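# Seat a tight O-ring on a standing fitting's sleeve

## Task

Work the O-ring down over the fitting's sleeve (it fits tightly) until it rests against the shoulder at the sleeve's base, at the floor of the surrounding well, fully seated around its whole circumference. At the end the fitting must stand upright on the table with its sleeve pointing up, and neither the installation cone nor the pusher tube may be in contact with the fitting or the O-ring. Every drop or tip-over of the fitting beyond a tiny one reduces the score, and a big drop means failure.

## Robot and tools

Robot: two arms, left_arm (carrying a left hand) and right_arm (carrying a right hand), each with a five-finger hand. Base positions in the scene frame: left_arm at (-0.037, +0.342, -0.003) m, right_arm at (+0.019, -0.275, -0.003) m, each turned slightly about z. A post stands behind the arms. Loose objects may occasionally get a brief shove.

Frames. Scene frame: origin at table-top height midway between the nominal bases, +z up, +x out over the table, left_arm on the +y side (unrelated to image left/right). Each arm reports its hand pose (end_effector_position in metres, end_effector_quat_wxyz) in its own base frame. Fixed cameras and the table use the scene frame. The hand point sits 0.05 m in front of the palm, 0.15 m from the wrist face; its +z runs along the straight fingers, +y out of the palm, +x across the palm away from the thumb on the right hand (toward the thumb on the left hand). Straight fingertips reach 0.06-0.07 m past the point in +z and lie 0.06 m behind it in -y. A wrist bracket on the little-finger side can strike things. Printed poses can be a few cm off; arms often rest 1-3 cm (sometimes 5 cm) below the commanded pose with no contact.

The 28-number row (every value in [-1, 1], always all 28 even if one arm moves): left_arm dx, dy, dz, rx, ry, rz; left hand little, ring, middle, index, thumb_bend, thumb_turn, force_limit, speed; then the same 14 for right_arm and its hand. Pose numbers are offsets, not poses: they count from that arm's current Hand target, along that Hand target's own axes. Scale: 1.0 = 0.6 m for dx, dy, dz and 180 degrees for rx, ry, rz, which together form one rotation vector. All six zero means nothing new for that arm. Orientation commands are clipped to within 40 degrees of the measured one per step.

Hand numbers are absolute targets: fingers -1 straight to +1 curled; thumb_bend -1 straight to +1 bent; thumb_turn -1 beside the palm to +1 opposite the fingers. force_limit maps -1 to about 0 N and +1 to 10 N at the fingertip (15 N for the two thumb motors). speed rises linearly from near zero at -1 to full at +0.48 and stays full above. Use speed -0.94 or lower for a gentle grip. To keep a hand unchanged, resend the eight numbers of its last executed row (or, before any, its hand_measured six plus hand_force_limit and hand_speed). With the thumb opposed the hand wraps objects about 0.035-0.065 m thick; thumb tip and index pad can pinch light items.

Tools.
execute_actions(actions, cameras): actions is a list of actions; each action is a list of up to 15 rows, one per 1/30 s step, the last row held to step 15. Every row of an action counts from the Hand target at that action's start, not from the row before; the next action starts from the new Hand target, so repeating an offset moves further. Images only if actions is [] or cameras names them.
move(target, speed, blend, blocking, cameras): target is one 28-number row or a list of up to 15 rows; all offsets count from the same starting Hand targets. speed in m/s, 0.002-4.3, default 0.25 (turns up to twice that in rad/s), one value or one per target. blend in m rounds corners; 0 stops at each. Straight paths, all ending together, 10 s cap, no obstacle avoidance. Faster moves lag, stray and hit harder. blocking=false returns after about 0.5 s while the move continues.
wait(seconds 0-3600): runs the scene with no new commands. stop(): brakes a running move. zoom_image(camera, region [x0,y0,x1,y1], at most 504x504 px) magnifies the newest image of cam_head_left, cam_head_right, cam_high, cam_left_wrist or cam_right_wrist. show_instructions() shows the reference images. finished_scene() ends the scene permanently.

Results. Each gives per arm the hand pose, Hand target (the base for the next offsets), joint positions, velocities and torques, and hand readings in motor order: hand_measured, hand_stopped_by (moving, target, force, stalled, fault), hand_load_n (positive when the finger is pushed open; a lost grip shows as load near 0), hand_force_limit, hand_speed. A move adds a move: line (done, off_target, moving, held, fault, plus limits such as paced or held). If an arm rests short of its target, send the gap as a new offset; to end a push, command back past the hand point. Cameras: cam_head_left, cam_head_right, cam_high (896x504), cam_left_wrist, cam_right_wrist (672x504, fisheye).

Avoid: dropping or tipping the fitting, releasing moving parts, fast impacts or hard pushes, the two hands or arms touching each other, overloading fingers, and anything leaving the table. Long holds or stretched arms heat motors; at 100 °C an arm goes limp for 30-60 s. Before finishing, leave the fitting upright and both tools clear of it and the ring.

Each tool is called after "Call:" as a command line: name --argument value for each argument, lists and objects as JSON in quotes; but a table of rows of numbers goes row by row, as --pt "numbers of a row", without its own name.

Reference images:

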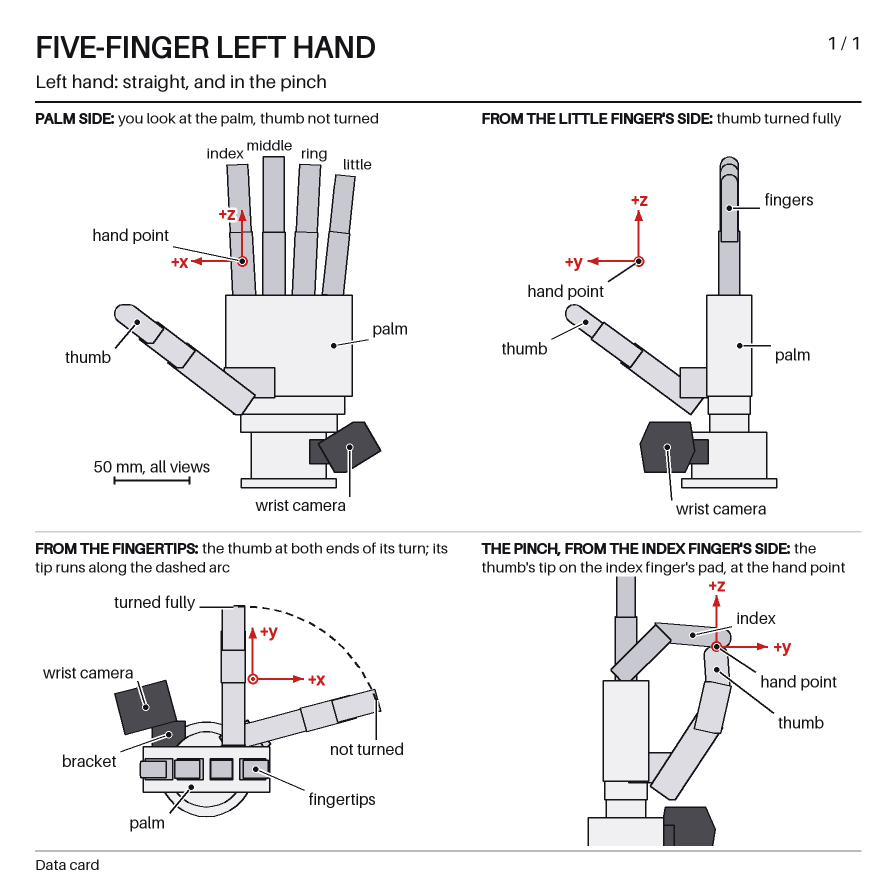

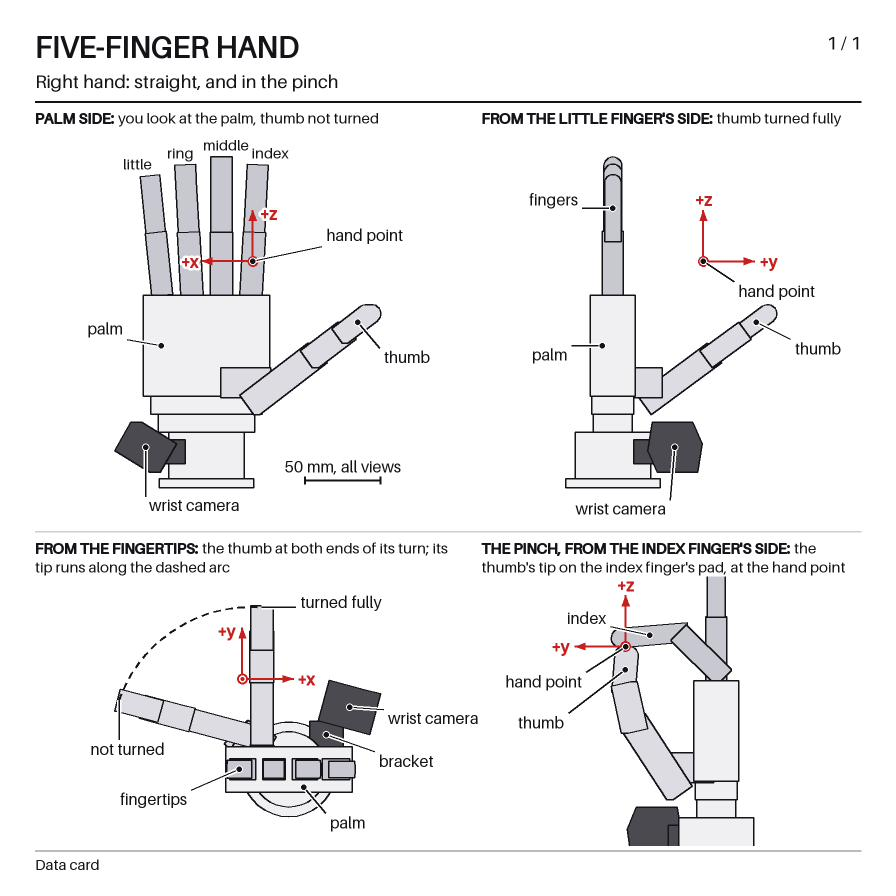

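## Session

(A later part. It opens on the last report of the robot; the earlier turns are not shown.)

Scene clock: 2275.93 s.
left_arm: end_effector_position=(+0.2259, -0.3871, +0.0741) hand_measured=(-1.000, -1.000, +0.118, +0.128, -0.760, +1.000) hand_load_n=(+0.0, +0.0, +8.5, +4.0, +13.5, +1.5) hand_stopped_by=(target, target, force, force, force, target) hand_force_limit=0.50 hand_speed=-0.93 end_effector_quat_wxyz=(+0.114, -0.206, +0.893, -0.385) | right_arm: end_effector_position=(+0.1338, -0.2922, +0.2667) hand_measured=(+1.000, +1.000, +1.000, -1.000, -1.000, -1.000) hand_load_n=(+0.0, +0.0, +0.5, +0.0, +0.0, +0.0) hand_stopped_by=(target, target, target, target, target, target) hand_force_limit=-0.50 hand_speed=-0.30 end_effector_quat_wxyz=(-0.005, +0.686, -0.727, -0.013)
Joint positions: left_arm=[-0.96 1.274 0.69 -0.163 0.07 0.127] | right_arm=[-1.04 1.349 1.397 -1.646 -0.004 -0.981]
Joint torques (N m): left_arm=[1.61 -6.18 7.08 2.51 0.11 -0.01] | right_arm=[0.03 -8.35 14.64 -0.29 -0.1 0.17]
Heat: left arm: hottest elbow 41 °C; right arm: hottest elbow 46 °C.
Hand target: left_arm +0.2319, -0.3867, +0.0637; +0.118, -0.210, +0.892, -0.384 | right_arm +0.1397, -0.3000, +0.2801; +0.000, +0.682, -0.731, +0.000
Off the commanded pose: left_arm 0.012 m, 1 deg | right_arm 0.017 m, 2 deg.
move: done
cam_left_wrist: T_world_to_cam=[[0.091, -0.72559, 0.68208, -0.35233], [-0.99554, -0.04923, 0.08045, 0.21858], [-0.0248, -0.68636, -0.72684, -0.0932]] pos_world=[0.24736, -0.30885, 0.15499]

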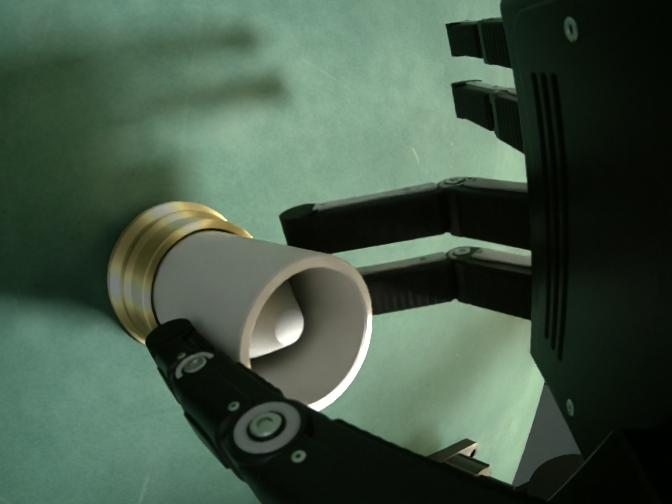

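Call:
move --pt "0.0005 0.0073 0.0068 0 0 0 -1 -1 0.45 0.45 0.05 1 0.5 -0.93 0 0 0 0 0 0 1 1 1 -1 -1 -1 -0.5 -0.3" --speed 0.03 --cameras '["cam_left_wrist"]'

Call:
zoom_image --camera "cam_left_wrist" --region '[140, 210, 390, 420]'

Scene clock: 2281.13 s.
left_arm: end_effector_position=(+0.2266, -0.3875, +0.0729) hand_measured=(-1.000, -1.000, +0.118, +0.128, -0.760, +1.000) hand_load_n=(+0.0, +0.0, +6.5, +2.5, +14.5, +1.0) hand_stopped_by=(target, target, force, force, force, target) hand_force_limit=0.50 hand_speed=-0.93 end_effector_quat_wxyz=(+0.115, -0.206, +0.891, -0.388) | right_arm: end_effector_position=(+0.1338, -0.2922, +0.2667) hand_measured=(+1.000, +1.000, +1.000, -1.000, -1.000, -1.000) hand_load_n=(+0.0, +0.0, +0.0, +0.0, +0.0, +0.0) hand_stopped_by=(target, target, target, target, target, target) hand_force_limit=-0.50 hand_speed=-0.30 end_effector_quat_wxyz=(-0.005, +0.686, -0.727, -0.013)
Joint positions: left_arm=[-0.958 1.276 0.684 -0.147 0.072 0.127] | right_arm=[-1.04 1.349 1.397 -1.646 -0.004 -0.981]
Joint torques (N m): left_arm=[1.49 -5.48 6.78 2.73 0.05 0.01] | right_arm=[-0.03 -8.29 14.52 -0.46 -0.08 0.17]
Heat: left arm: hottest elbow 41 °C; right arm: hottest elbow 46 °C.
Hand target: left_arm +0.2319, -0.3867, +0.0577; +0.118, -0.210, +0.892, -0.384 | right_arm +0.1397, -0.3000, +0.2801; +0.000, +0.682, -0.731, +0.000
Off the commanded pose: left_arm 0.016 m, 1 deg | right_arm 0.017 m, 2 deg.
move: off_target (left_arm)
cam_left_wrist: T_world_to_cam=[[0.08888, -0.72083, 0.68739, -0.34988], [-0.9958, -0.04914, 0.07723, 0.21971], [-0.02189, -0.69137, -0.72217, -0.09726]] pos_world=[0.24776, -0.30865, 0.15329]

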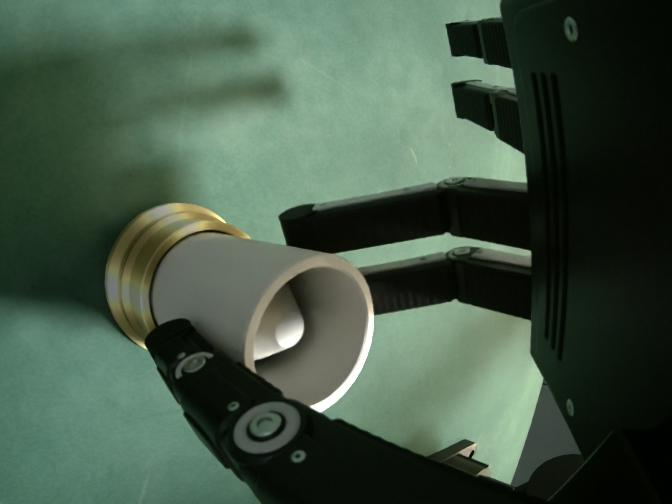

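Scaled by 2.016 from the camera's image (finer frame: 960x720).

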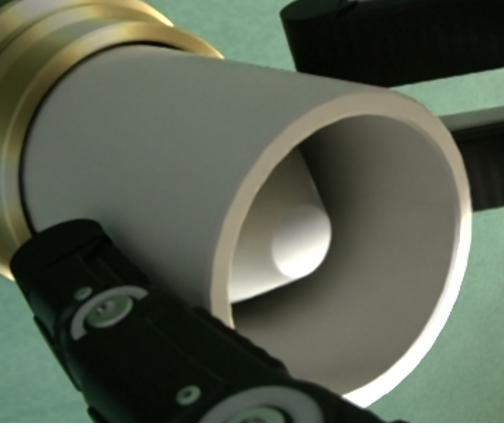

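Call:
move --pt "0.0008 0.0122 0.0113 0 0 0 -1 -1 0.45 0.45 0.05 1 0.5 -0.93 0 0 0 0 0 0 1 1 1 -1 -1 -1 -0.5 -0.3" --speed 0.03 --cameras '["cam_left_wrist"]'

Call:
zoom_image --camera "cam_left_wrist" --region '[140, 210, 390, 420]'

Scene clock: 2300.77 s.
left_arm: end_effector_position=(+0.2276, -0.3886, +0.0722) hand_measured=(-1.000, -1.000, +0.118, +0.130, -0.760, +1.000) hand_load_n=(+0.0, +0.0, +4.0, +1.5, +15.5, +1.0) hand_stopped_by=(target, target, force, force, force, target) hand_force_limit=0.50 hand_speed=-0.93 end_effector_quat_wxyz=(+0.117, -0.205, +0.888, -0.396) | right_arm: end_effector_position=(+0.1338, -0.2922, +0.2667) hand_measured=(+1.000, +1.000, +1.000, -1.000, -1.000, -1.000) hand_load_n=(+0.0, +0.0, +0.0, +0.0, +0.0, +0.0) hand_stopped_by=(target, target, target, target, target, target) hand_force_limit=-0.50 hand_speed=-0.30 end_effector_quat_wxyz=(-0.005, +0.686, -0.727, -0.013)
Joint positions: left_arm=[-0.957 1.276 0.673 -0.12 0.075 0.127] | right_arm=[-1.04 1.349 1.397 -1.646 -0.004 -0.981]
Joint torques (N m): left_arm=[1.55 -4.25 6.41 2.85 -0.04 0] | right_arm=[0.09 -8.18 14.58 -0.31 -0.09 0.16]
Heat: left arm: hottest elbow 40 °C; right arm: hottest elbow 46 °C.
Hand target: left_arm +0.2319, -0.3867, +0.0477; +0.118, -0.210, +0.892, -0.384 | right_arm +0.1397, -0.3000, +0.2801; +0.000, +0.682, -0.731, +0.000
Off the commanded pose: left_arm 0.025 m, 2 deg | right_arm 0.017 m, 2 deg.
move: off_target (left_arm)
cam_left_wrist: T_world_to_cam=[[0.08282, -0.71048, 0.69883, -0.34571], [-0.99643, -0.0473, 0.07, 0.22205], [-0.01667, -0.70213, -0.71186, -0.10457]] pos_world=[0.24815, -0.30854, 0.15161]

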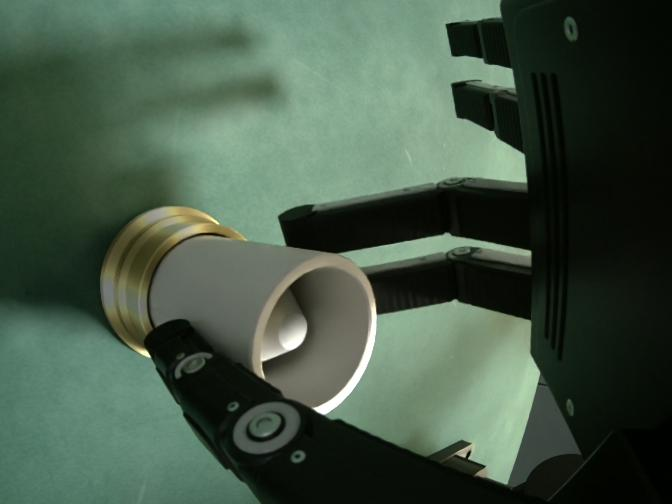

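Scaled by 2.016 from the camera's image (finer frame: 960x720).

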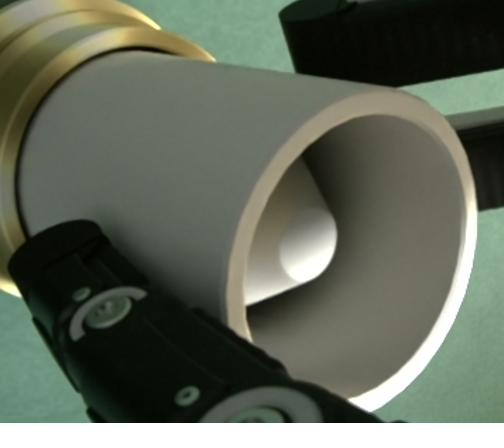

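Call:
move --pt "-0.0012 -0.0348 -0.0295 0 0 0 -1 -1 0.45 0.45 0.05 1 0.5 -0.93 0 0 0 0 0 0 1 1 1 -1 -1 -1 -0.5 -0.3" --speed 0.03 --cameras '["cam_left_wrist"]'

Call:
zoom_image --camera "cam_left_wrist" --region '[140, 210, 390, 420]'

Scene clock: 2338.57 s.
left_arm: end_effector_position=(+0.2271, -0.3870, +0.0721) hand_measured=(-1.000, -1.000, +0.118, +0.128, -0.760, +1.000) hand_load_n=(-0.5, +0.0, +7.0, +5.0, +12.5, +1.5) hand_stopped_by=(target, target, force, force, force, target) hand_force_limit=0.50 hand_speed=-0.93 end_effector_quat_wxyz=(+0.117, -0.206, +0.889, -0.391) | right_arm: end_effector_position=(+0.1338, -0.2922, +0.2667) hand_measured=(+1.000, +1.000, +1.000, -1.000, -1.000, -1.000) hand_load_n=(+0.0, +0.0, +0.0, +0.0, +0.0, +0.0) hand_stopped_by=(target, target, target, target, target, target) hand_force_limit=-0.50 hand_speed=-0.30 end_effector_quat_wxyz=(-0.005, +0.686, -0.727, -0.013)
Joint positions: left_arm=[-0.957 1.274 0.676 -0.133 0.072 0.127] | right_arm=[-1.04 1.349 1.397 -1.646 -0.004 -0.981]
Joint torques (N m): left_arm=[1.32 -7.24 9.74 0.05 -0.07 -0.01] | right_arm=[-0.09 -8 14.49 -0.27 -0.11 0.18]
Heat: left arm: hottest elbow 40 °C; right arm: hottest elbow 47 °C.
Hand target: left_arm +0.2320, -0.3880, +0.0751; +0.118, -0.210, +0.892, -0.384 | right_arm +0.1397, -0.3000, +0.2801; +0.000, +0.682, -0.731, +0.000
Off the commanded pose: left_arm 0.006 m, 1 deg | right_arm 0.017 m, 2 deg.
move: done
cam_left_wrist: T_world_to_cam=[[0.08695, -0.71635, 0.69231, -0.34723], [-0.99606, -0.05018, 0.07318, 0.22031], [-0.01768, -0.69594, -0.71788, -0.10053]] pos_world=[0.24785, -0.30765, 0.1521]

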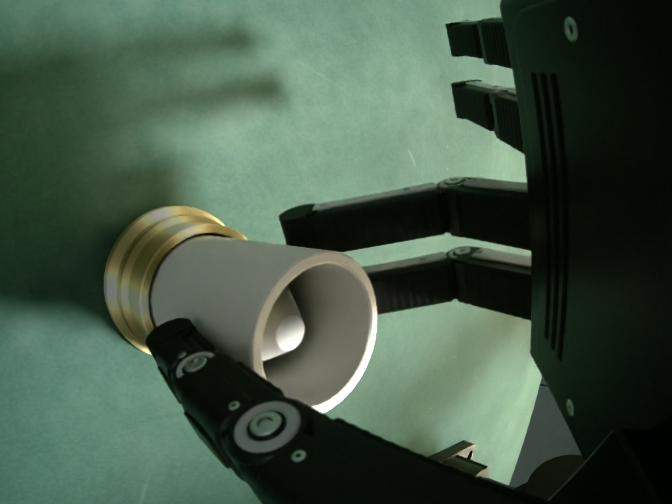

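Scaled by 2.016 from the camera's image (finer frame: 960x720).

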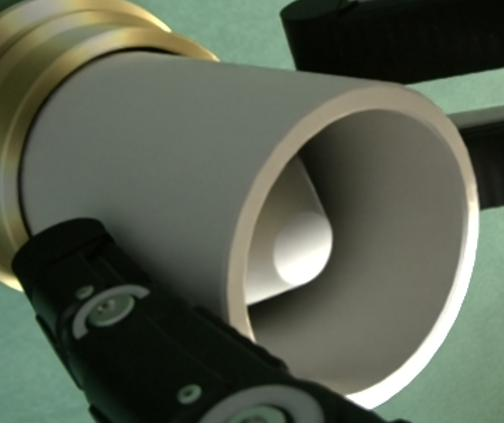

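Call:
move --pt "0.0009 -0.0510 -0.0188 0 0 0 -1 -1 0.45 0.45 0.05 1 0.5 -0.93 0 0 0 0 0 0 1 1 1 -1 -1 -1 -0.5 -0.3" --speed 0.04 --cameras '["cam_left_wrist"]'

Call:
zoom_image --camera "cam_left_wrist" --region '[80, 190, 400, 420]'

Scene clock: 2345.60 s.
left_arm: end_effector_position=(+0.2238, -0.3801, +0.0744) hand_measured=(-1.000, -1.000, +0.118, +0.128, -0.760, +1.000) hand_load_n=(+0.0, +0.0, +7.0, +4.5, +13.0, +2.0) hand_stopped_by=(target, target, force, force, force, target) hand_force_limit=0.50 hand_speed=-0.93 end_effector_quat_wxyz=(+0.111, -0.207, +0.903, -0.359) | right_arm: end_effector_position=(+0.1338, -0.2922, +0.2667) hand_measured=(+1.000, +1.000, +1.000, -1.000, -1.000, -1.000) hand_load_n=(+0.0, +0.0, +0.0, +0.0, +0.0, +0.0) hand_stopped_by=(target, target, target, target, target, target) hand_force_limit=-0.50 hand_speed=-0.30 end_effector_quat_wxyz=(-0.005, +0.686, -0.727, -0.013)
Joint positions: left_arm=[-0.961 1.274 0.717 -0.245 0.058 0.136] | right_arm=[-1.04 1.349 1.397 -1.646 -0.004 -0.981]
Joint torques (N m): left_arm=[0.62 -8.59 12.64 0.73 -0.03 -0.08] | right_arm=[0.09 -8 14.52 -0.28 -0.05 0.17]
Heat: left arm: hottest elbow 41 °C; right arm: hottest elbow 47 °C.
Hand target: left_arm +0.2360, -0.4000, +0.1051; +0.118, -0.210, +0.892, -0.384 | right_arm +0.1397, -0.3000, +0.2801; +0.000, +0.682, -0.731, +0.000
Off the commanded pose: left_arm 0.039 m, 3 deg | right_arm 0.017 m, 2 deg.
move: off_target (left_arm)
cam_left_wrist: T_world_to_cam=[[0.10412, -0.76083, 0.64054, -0.36051], [-0.99382, -0.05476, 0.0965, 0.21314], [-0.03835, -0.64663, -0.76184, -0.06739]] pos_world=[0.24677, -0.30619, 0.15901]

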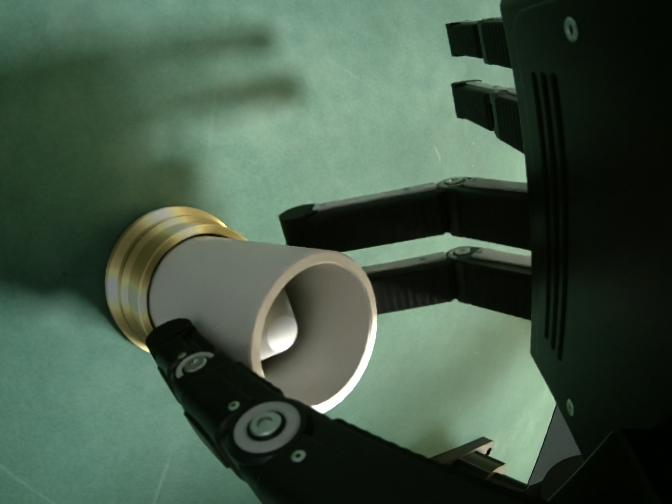

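Scaled by 1.575 from the camera's image (finer frame: 960x720).

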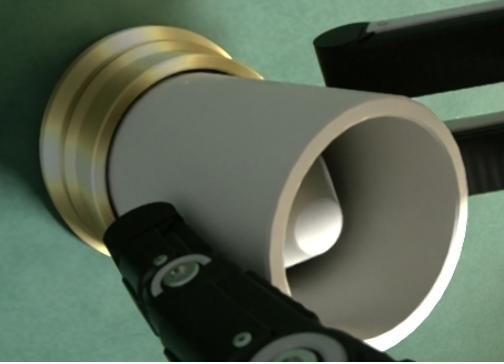

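Call:
execute_actions --actions '[]' --cameras '["cam_head_left", "cam_head_right", "cam_high"]'

Call:
zoom_image --camera "cam_head_left" --region '[375, 310, 425, 360]'

Call:
zoom_image --camera "cam_head_right" --region '[385, 310, 435, 360]'

Call:
zoom_image --camera "cam_high" --region '[575, 220, 635, 280]'

Scene clock: 2353.80 s.
left_arm: end_effector_position=(+0.2238, -0.3801, +0.0744) hand_measured=(-1.000, -1.000, +0.118, +0.128, -0.760, +1.000) hand_load_n=(+0.0, +0.0, +7.0, +4.5, +13.0, +1.5) hand_stopped_by=(target, target, force, force, force, target) hand_force_limit=0.50 hand_speed=-0.93 end_effector_quat_wxyz=(+0.111, -0.207, +0.903, -0.359) | right_arm: end_effector_position=(+0.1338, -0.2922, +0.2667) hand_measured=(+1.000, +1.000, +1.000, -1.000, -1.000, -1.000) hand_load_n=(+0.0, +0.0, +0.0, +0.0, +0.0, +0.0) hand_stopped_by=(target, target, target, target, target, target) hand_force_limit=-0.50 hand_speed=-0.30 end_effector_quat_wxyz=(-0.005, +0.686, -0.727, -0.013)
Joint positions: left_arm=[-0.961 1.274 0.717 -0.245 0.058 0.136] | right_arm=[-1.04 1.349 1.397 -1.646 -0.004 -0.981]
Joint velocities: within noise
Joint torques (N m): left_arm=[0.5 -8.59 12.63 0.72 -0.04 -0.08] | right_arm=[0.03 -7.88 14.53 -0.29 -0.11 0.17]
Heat: left arm: hottest elbow 42 °C; right arm: hottest elbow 47 °C.
Hand target: left_arm +0.2360, -0.4000, +0.1051; +0.118, -0.210, +0.892, -0.384 | right_arm +0.1397, -0.3000, +0.2801; +0.000, +0.682, -0.731, +0.000
Off the commanded pose: left_arm 0.039 m, 3 deg | right_arm 0.017 m, 2 deg.
Images, in order (width x height): cam_head_left 896x504, cam_head_right 896x504, cam_high 896x504.

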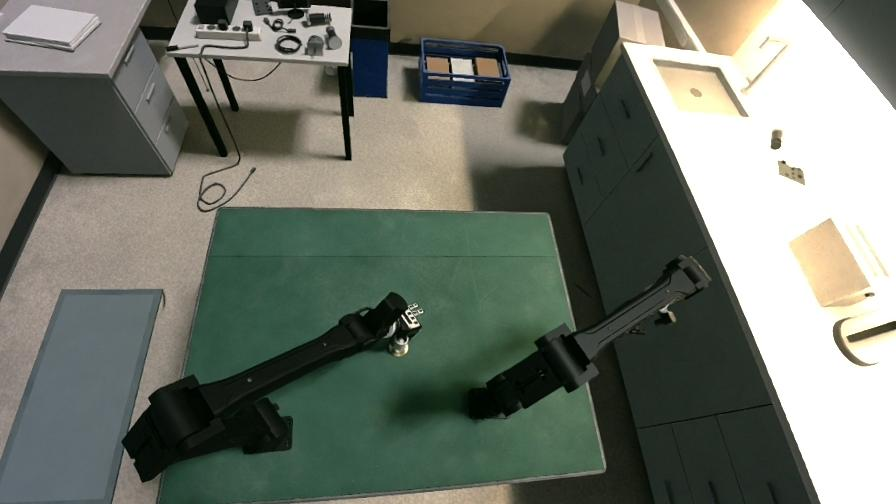

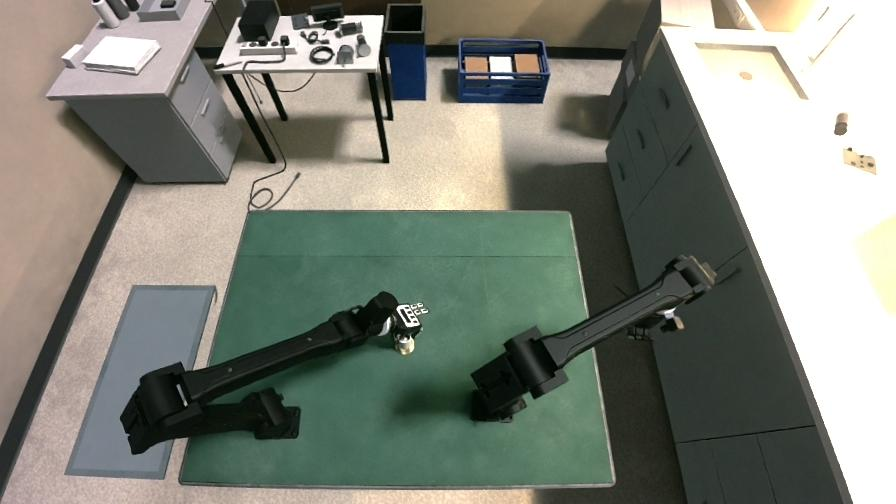

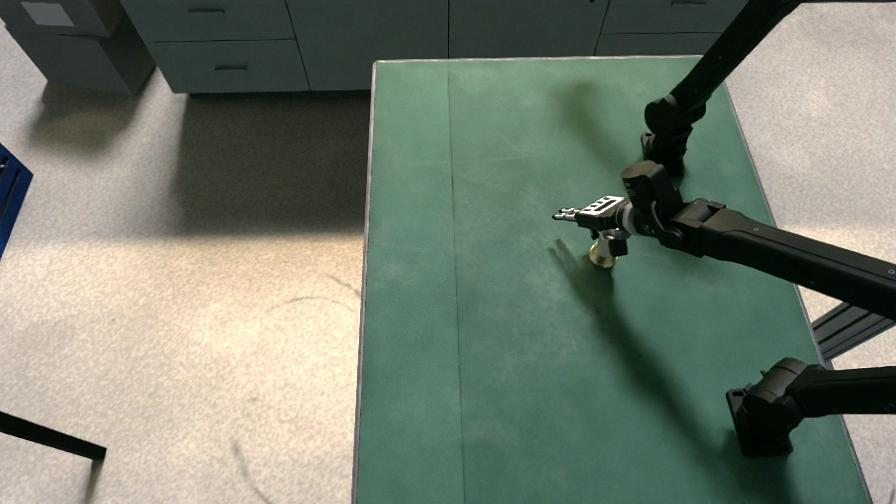

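Scaled by 10.080 from the camera's image (finer frame: 1280x720).

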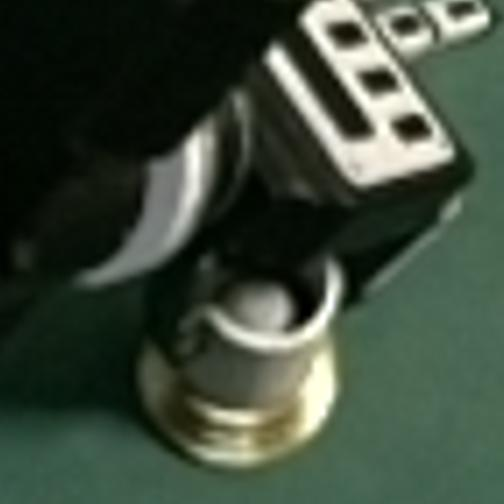

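Scaled by 10.080 from the camera's image (finer frame: 1280x720).

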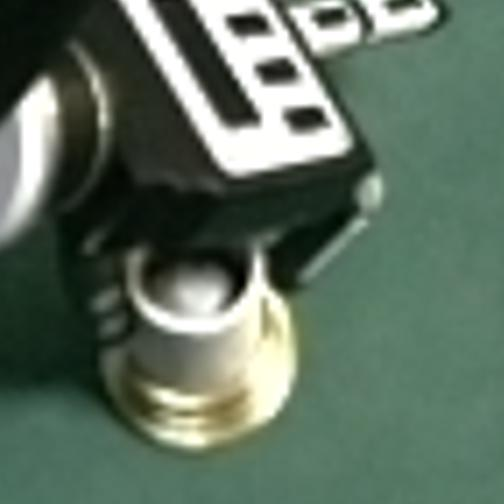

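Scaled by 8.400 from the camera's image (finer frame: 1280x720).

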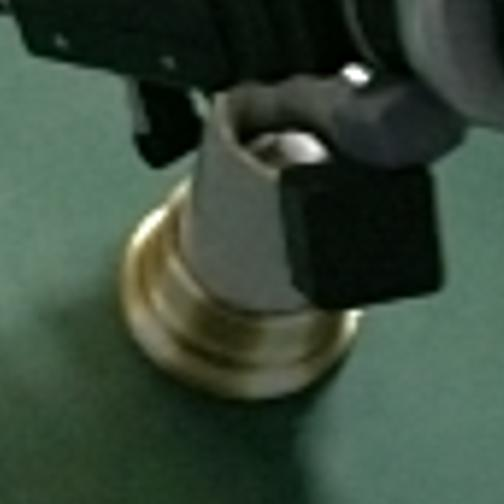

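Call:
move --pt "0.0052 0.0638 0.0062 -0.0176 0.0022 0.0033 -1 -1 0.45 0.45 0.05 1 0.5 -0.93 0 0 0 0 0 0 1 1 1 -1 -1 -1 -0.5 -0.3" --speed 0.06 --cameras '["cam_left_wrist", "cam_high"]'

Call:
zoom_image --camera "cam_left_wrist" --region '[80, 190, 400, 420]'

Call:
zoom_image --camera "cam_high" --region '[575, 220, 635, 280]'

Scene clock: 2375.80 s.
left_arm: end_effector_position=(+0.2238, -0.3801, +0.0744) hand_measured=(-1.000, -1.000, +0.118, +0.128, -0.760, +1.000) hand_load_n=(+0.0, +0.0, +7.0, +4.0, +13.0, +2.0) hand_stopped_by=(target, target, force, force, force, target) hand_force_limit=0.50 hand_speed=-0.93 end_effector_quat_wxyz=(+0.111, -0.207, +0.903, -0.359) | right_arm: end_effector_position=(+0.1338, -0.2922, +0.2667) hand_measured=(+1.000, +1.000, +1.000, -1.000, -1.000, -1.000) hand_load_n=(+0.5, +0.0, +0.0, +0.0, +0.0, +0.0) hand_stopped_by=(target, target, target, target, target, target) hand_force_limit=-0.50 hand_speed=-0.30 end_effector_quat_wxyz=(-0.005, +0.686, -0.727, -0.013)
Joint positions: left_arm=[-0.961 1.274 0.717 -0.245 0.058 0.136] | right_arm=[-1.04 1.349 1.397 -1.646 -0.004 -0.981]
Joint torques (N m): left_arm=[0.62 -7.82 7.91 1.16 -0.04 0.06] | right_arm=[0.21 -8.18 14.64 -0.25 -0.09 0.19]
Heat: left arm: hottest elbow 44 °C; right arm: hottest elbow 47 °C.
Hand target: left_arm +0.2237, -0.3802, +0.0744; +0.111, -0.207, +0.903, -0.359 | right_arm +0.1397, -0.3000, +0.2801; +0.000, +0.682, -0.731, +0.000
Off the commanded pose: left_arm 0.000 m, 0 deg | right_arm 0.017 m, 2 deg.
move: done
cam_left_wrist: T_world_to_cam=[[0.10412, -0.76083, 0.64054, -0.36051], [-0.99382, -0.05476, 0.0965, 0.21314], [-0.03835, -0.64663, -0.76184, -0.06739]] pos_world=[0.24677, -0.30619, 0.15901]
Images, in order (width x height): cam_high 896x504, cam_left_wrist 672x504.

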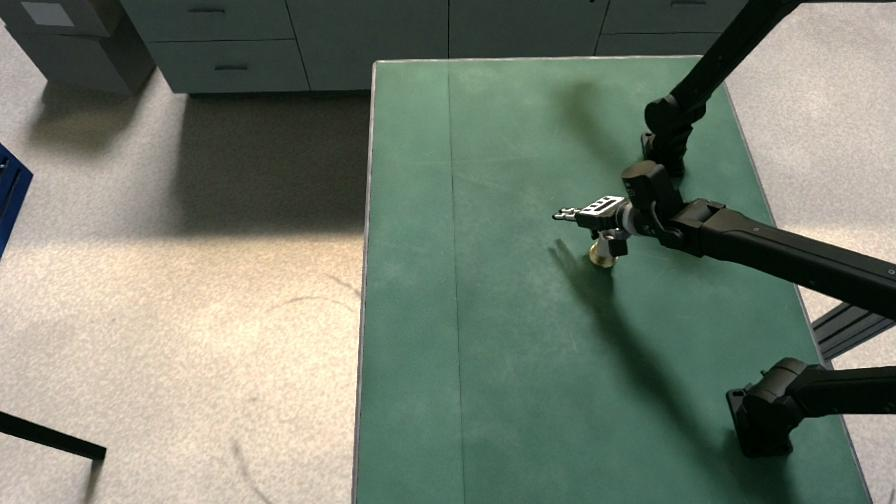

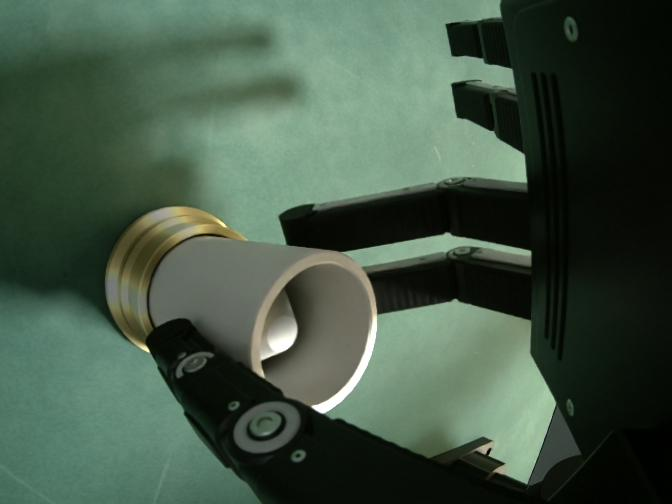

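Scaled by 1.575 from the camera's image (finer frame: 960x720).

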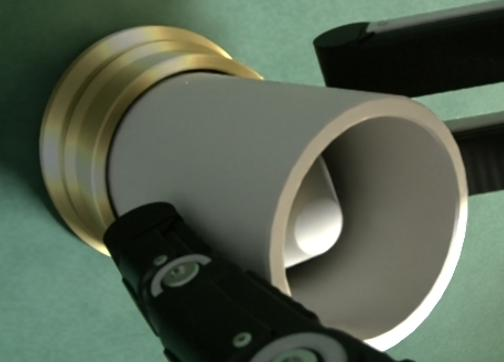

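Scaled by 8.400 from the camera's image (finer frame: 1280x720).

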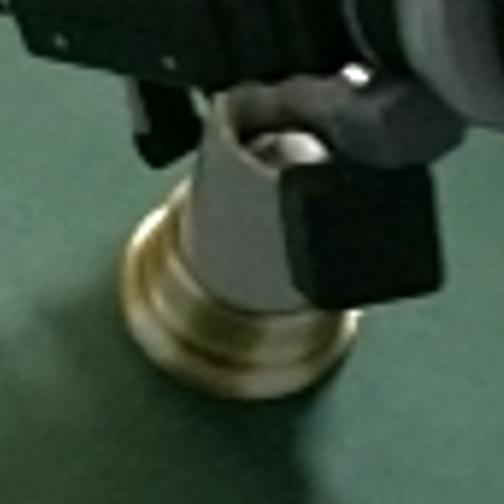

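Call:
move --pt "-0.0033 0.0030 -0.0058 0.0226 0.0075 -0.0089 -1 -1 0.45 0.45 0.05 1 0.5 -0.93 0 0 0 0 0 0 1 1 1 -1 -1 -1 -0.5 -0.3" --speed 0.05 --cameras '["cam_left_wrist", "cam_high"]'

Call:
zoom_image --camera "cam_left_wrist" --region '[80, 190, 400, 420]'

Call:
zoom_image --camera "cam_high" --region '[575, 220, 635, 280]'

Scene clock: 2423.27 s.
left_arm: end_effector_position=(+0.2223, -0.3771, +0.0741) hand_measured=(-1.000, -1.000, +0.118, +0.128, -0.760, +1.000) hand_load_n=(+0.0, +0.0, +6.5, +5.0, +12.5, +3.0) hand_stopped_by=(target, target, force, force, force, target) hand_force_limit=0.50 hand_speed=-0.93 end_effector_quat_wxyz=(+0.102, -0.210, +0.893, -0.386) | right_arm: end_effector_position=(+0.1338, -0.2922, +0.2667) hand_measured=(+1.000, +1.000, +1.000, -1.000, -1.000, -1.000) hand_load_n=(+0.0, +0.0, +0.0, +0.0, +0.0, +0.0) hand_stopped_by=(target, target, target, target, target, target) hand_force_limit=-0.50 hand_speed=-0.30 end_effector_quat_wxyz=(-0.005, +0.686, -0.727, -0.013)
Joint positions: left_arm=[-0.938 1.25 0.67 -0.175 0.104 0.126] | right_arm=[-1.04 1.349 1.397 -1.646 -0.004 -0.981]
Joint torques (N m): left_arm=[1.67 -8.06 6.89 2 0.25 -0.06] | right_arm=[-0.38 -8.06 14.53 -0.44 -0.07 0.16]
Heat: left arm: hottest elbow 42 °C; right arm: hottest elbow 47 °C.
Hand target: left_arm +0.2238, -0.3760, +0.0757; +0.102, -0.212, +0.888, -0.395 | right_arm +0.1397, -0.3000, +0.2801; +0.000, +0.682, -0.731, +0.000
Off the commanded pose: left_arm 0.002 m, 1 deg | right_arm 0.017 m, 2 deg.
move: done
cam_left_wrist: T_world_to_cam=[[0.10602, -0.72046, 0.68534, -0.34637], [-0.9934, -0.04642, 0.10489, 0.21427], [-0.04376, -0.69194, -0.72063, -0.08475]] pos_world=[0.24587, -0.29824, 0.15383]
Images, in order (width x height): cam_high 896x504, cam_left_wrist 672x504.

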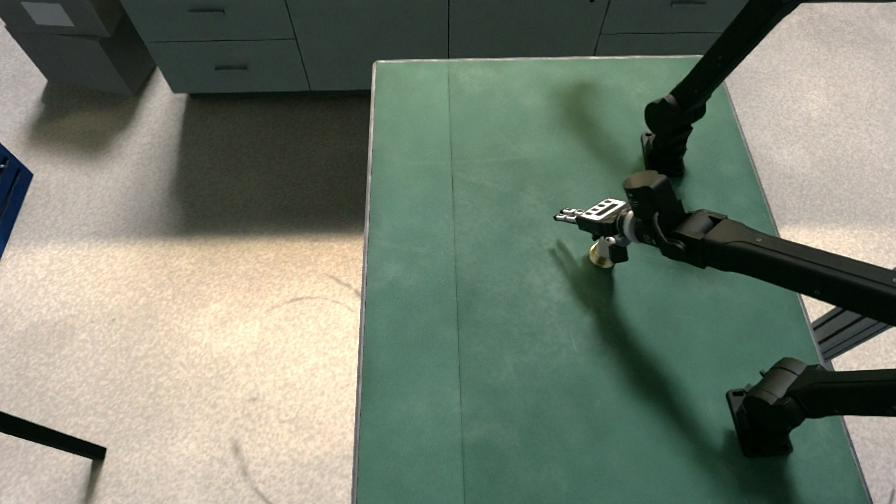

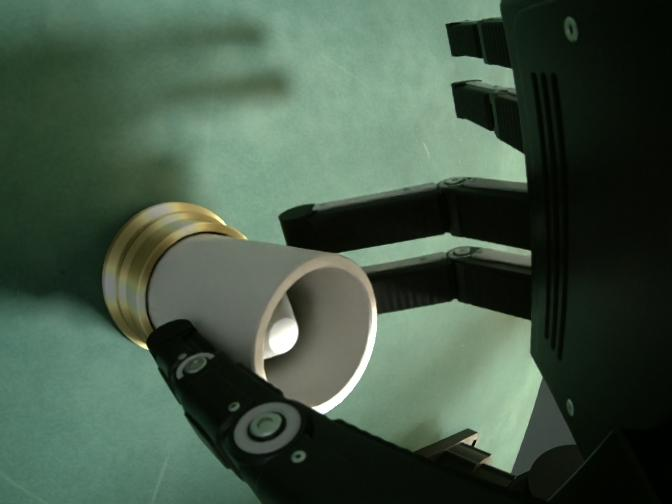

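Scaled by 1.575 from the camera's image (finer frame: 960x720).

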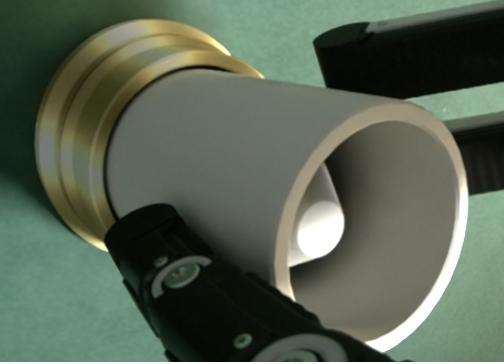

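Scaled by 8.400 from the camera's image (finer frame: 1280x720).

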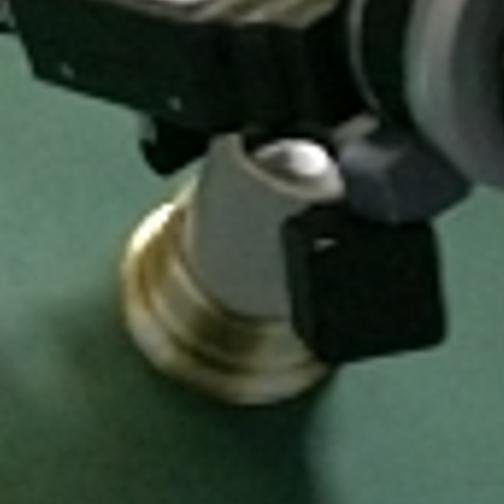

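Call:
move --pt "-0.0039 -0.0749 -0.0152 0.0189 -0.0035 0.0051 -1 -1 0.45 0.45 0.05 1 0.5 -0.93 0 0 0 0 0 0 1 1 1 -1 -1 -1 -0.5 -0.3" --speed 0.05 --cameras '["cam_left_wrist", "cam_high"]'

Call:
zoom_image --camera "cam_left_wrist" --region '[80, 190, 400, 420]'

Call:
zoom_image --camera "cam_high" --region '[575, 220, 635, 280]'

Scene clock: 2481.37 s.
left_arm: end_effector_position=(+0.2221, -0.3758, +0.0748) hand_measured=(-1.000, -1.000, +0.118, +0.128, -0.760, +1.000) hand_load_n=(+0.0, +0.0, +7.0, +4.5, +13.0, +1.5) hand_stopped_by=(target, target, force, force, force, target) hand_force_limit=0.50 hand_speed=-0.93 end_effector_quat_wxyz=(+0.105, -0.205, +0.894, -0.384) | right_arm: end_effector_position=(+0.1338, -0.2922, +0.2667) hand_measured=(+1.000, +1.000, +1.000, -1.000, -1.000, -1.000) hand_load_n=(+0.0, +0.0, +0.0, +0.0, +0.0, +0.0) hand_stopped_by=(target, target, target, target, target, target) hand_force_limit=-0.50 hand_speed=-0.30 end_effector_quat_wxyz=(-0.005, +0.686, -0.727, -0.013)
Joint positions: left_arm=[-0.94 1.245 0.67 -0.181 0.101 0.136] | right_arm=[-1.04 1.349 1.397 -1.646 -0.004 -0.981]
Joint torques (N m): left_arm=[0.73 -9.64 12.56 0.91 0.02 -0.02] | right_arm=[0.44 -8.47 14.45 -0.29 -0.08 0.19]
Heat: left arm: hottest elbow 40 °C; right arm: hottest elbow 47 °C.
Hand target: left_arm +0.2359, -0.3959, +0.1153; +0.117, -0.203, +0.877, -0.419 | right_arm +0.1397, -0.3000, +0.2801; +0.000, +0.682, -0.731, +0.000
Off the commanded pose: left_arm 0.047 m, 5 deg | right_arm 0.017 m, 2 deg.
move: off_target (left_arm)
cam_left_wrist: T_world_to_cam=[[0.09598, -0.72539, 0.68161, -0.34519], [-0.99447, -0.04048, 0.09694, 0.2171], [-0.04273, -0.68714, -0.72527, -0.08139]] pos_world=[0.24555, -0.29754, 0.15521]
Images, in order (width x height): cam_high 896x504, cam_left_wrist 672x504.

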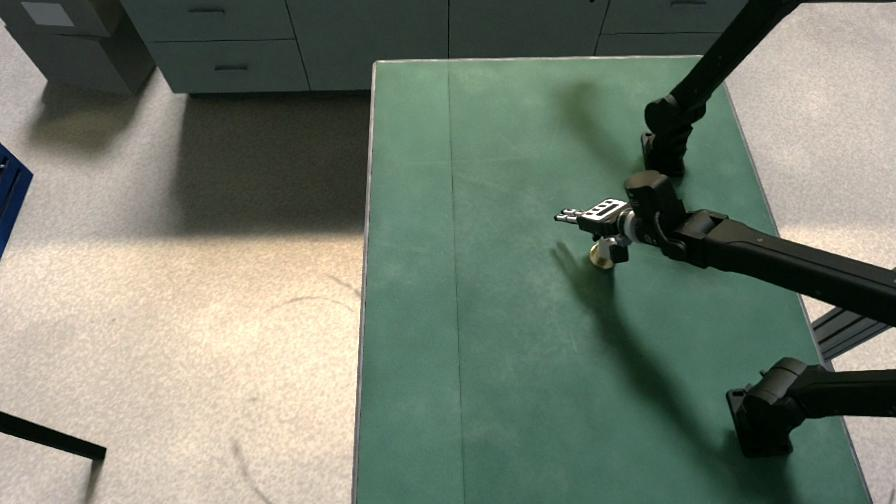

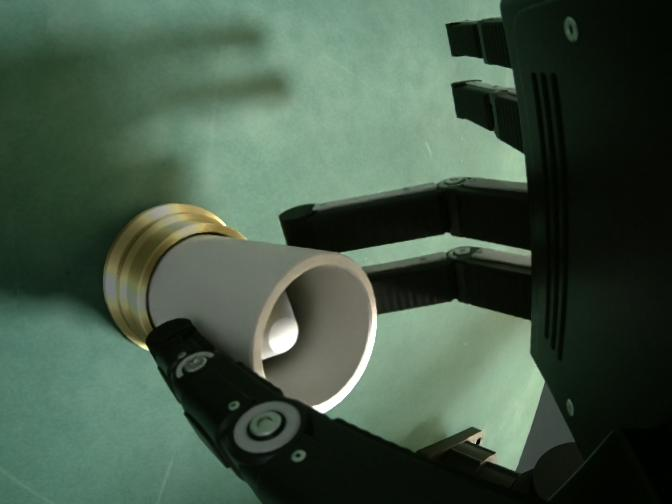

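Scaled by 1.575 from the camera's image (finer frame: 960x720).

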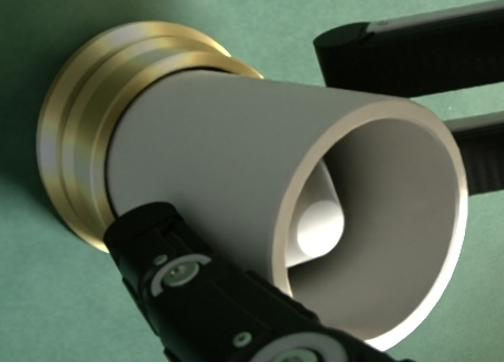

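Scaled by 8.400 from the camera's image (finer frame: 1280x720).

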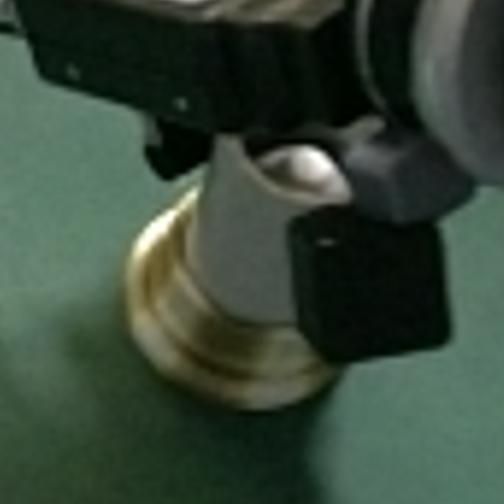

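Call:
move --pt "-0.0009 -0.0209 -0.0166 -0.0141 0.0018 -0.0015 -1 -1 0.45 0.45 0.05 1 0.5 -0.93 0 0 0 0 0 0 1 1 1 -1 -1 -1 -0.5 -0.3" --speed 0.04 --cameras '["cam_left_wrist", "cam_high"]'

Call:
zoom_image --camera "cam_left_wrist" --region '[80, 190, 400, 420]'

Call:
zoom_image --camera "cam_high" --region '[575, 220, 635, 280]'

Scene clock: 2491.73 s.
left_arm: end_effector_position=(+0.2245, -0.3791, +0.1018) hand_measured=(-1.000, -1.000, +0.118, +0.128, -0.760, +1.000) hand_load_n=(+0.0, +0.0, +7.0, +4.5, +12.5, +1.5) hand_stopped_by=(target, target, force, force, force, target) hand_force_limit=0.50 hand_speed=-0.93 end_effector_quat_wxyz=(+0.102, -0.206, +0.897, -0.376) | right_arm: end_effector_position=(+0.1338, -0.2922, +0.2667) hand_measured=(+1.000, +1.000, +1.000, -1.000, -1.000, -1.000) hand_load_n=(+0.0, +0.0, +0.5, +0.0, +0.0, +0.0) hand_stopped_by=(target, target, target, target, target, target) hand_force_limit=-0.50 hand_speed=-0.30 end_effector_quat_wxyz=(-0.005, +0.686, -0.727, -0.013)
Joint positions: left_arm=[-0.94 1.219 0.739 -0.294 0.101 0.136] | right_arm=[-1.04 1.349 1.397 -1.646 -0.004 -0.981]
Joint torques (N m): left_arm=[0.62 -8.18 12.56 0.87 0.05 -0.03] | right_arm=[0.09 -7.88 14.5 -0.42 -0.1 0.19]
Heat: left arm: hottest elbow 41 °C; right arm: hottest elbow 47 °C.
Hand target: left_arm +0.2359, -0.3959, +0.1313; +0.109, -0.207, +0.886, -0.400 | right_arm +0.1397, -0.3000, +0.2801; +0.000, +0.682, -0.731, +0.000
Off the commanded pose: left_arm 0.036 m, 3 deg | right_arm 0.017 m, 2 deg.
move: off_target (left_arm)
cam_left_wrist: T_world_to_cam=[[0.10331, -0.73542, 0.6697, -0.37046], [-0.99336, -0.04199, 0.10712, 0.21491], [-0.05066, -0.67631, -0.73487, -0.05712]] pos_world=[0.24886, -0.30205, 0.1831]
Images, in order (width x height): cam_high 896x504, cam_left_wrist 672x504.

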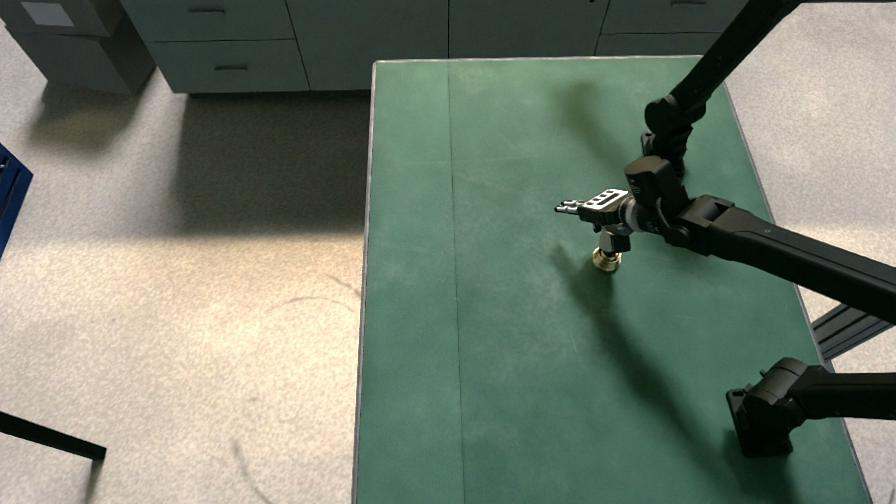

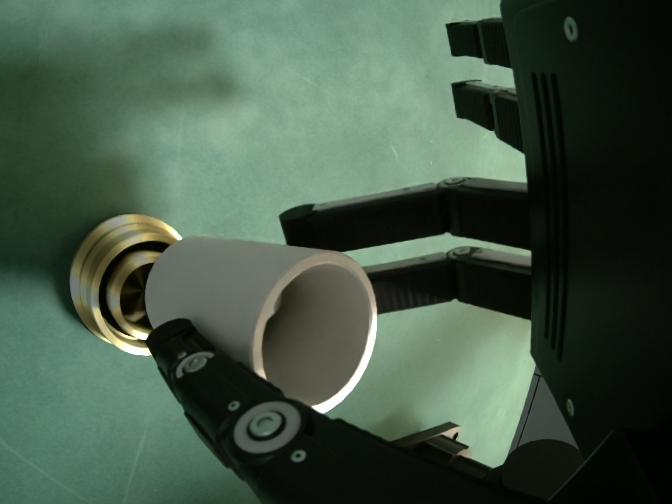

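Scaled by 1.575 from the camera's image (finer frame: 960x720).

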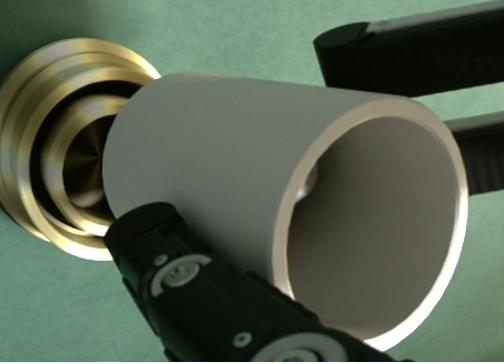

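Scaled by 8.400 from the camera's image (finer frame: 1280x720).

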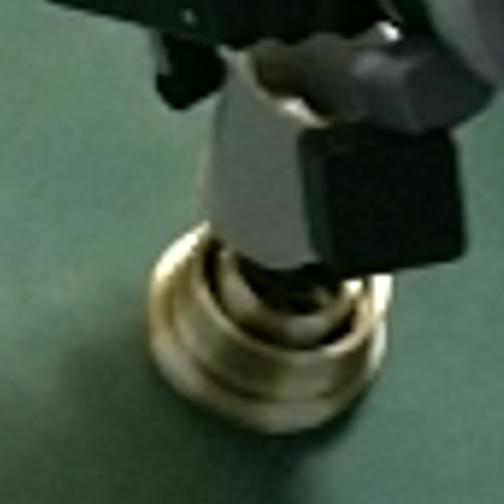

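Call:
zoom_image --camera "cam_left_wrist" --region '[60, 200, 220, 360]'

Call:
zoom_image --camera "cam_left_wrist" --region '[140, 220, 390, 420]'

Call:
zoom_image --camera "cam_high" --region '[585, 235, 630, 275]'

Scaled by 3.150 from the camera's image (finer frame: 960x720).

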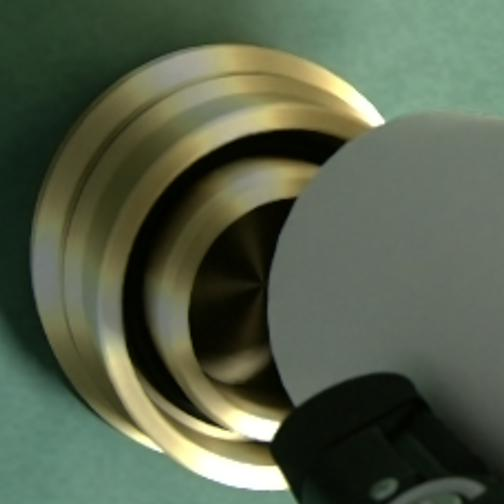

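Scaled by 2.016 from the camera's image (finer frame: 960x720).

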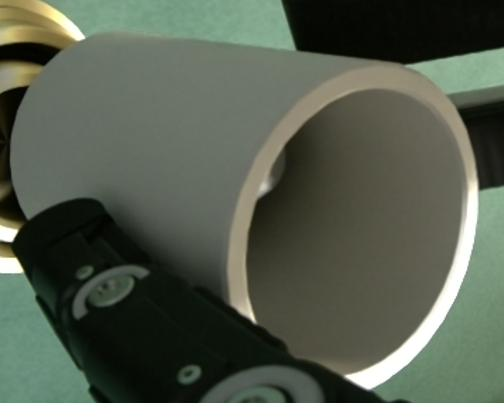

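Scaled by 11.200 from the camera's image (finer frame: 1280x720).

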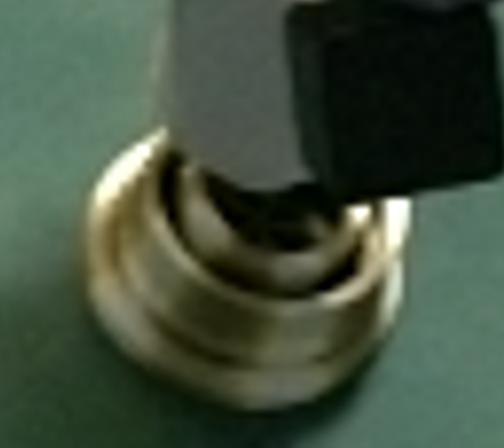

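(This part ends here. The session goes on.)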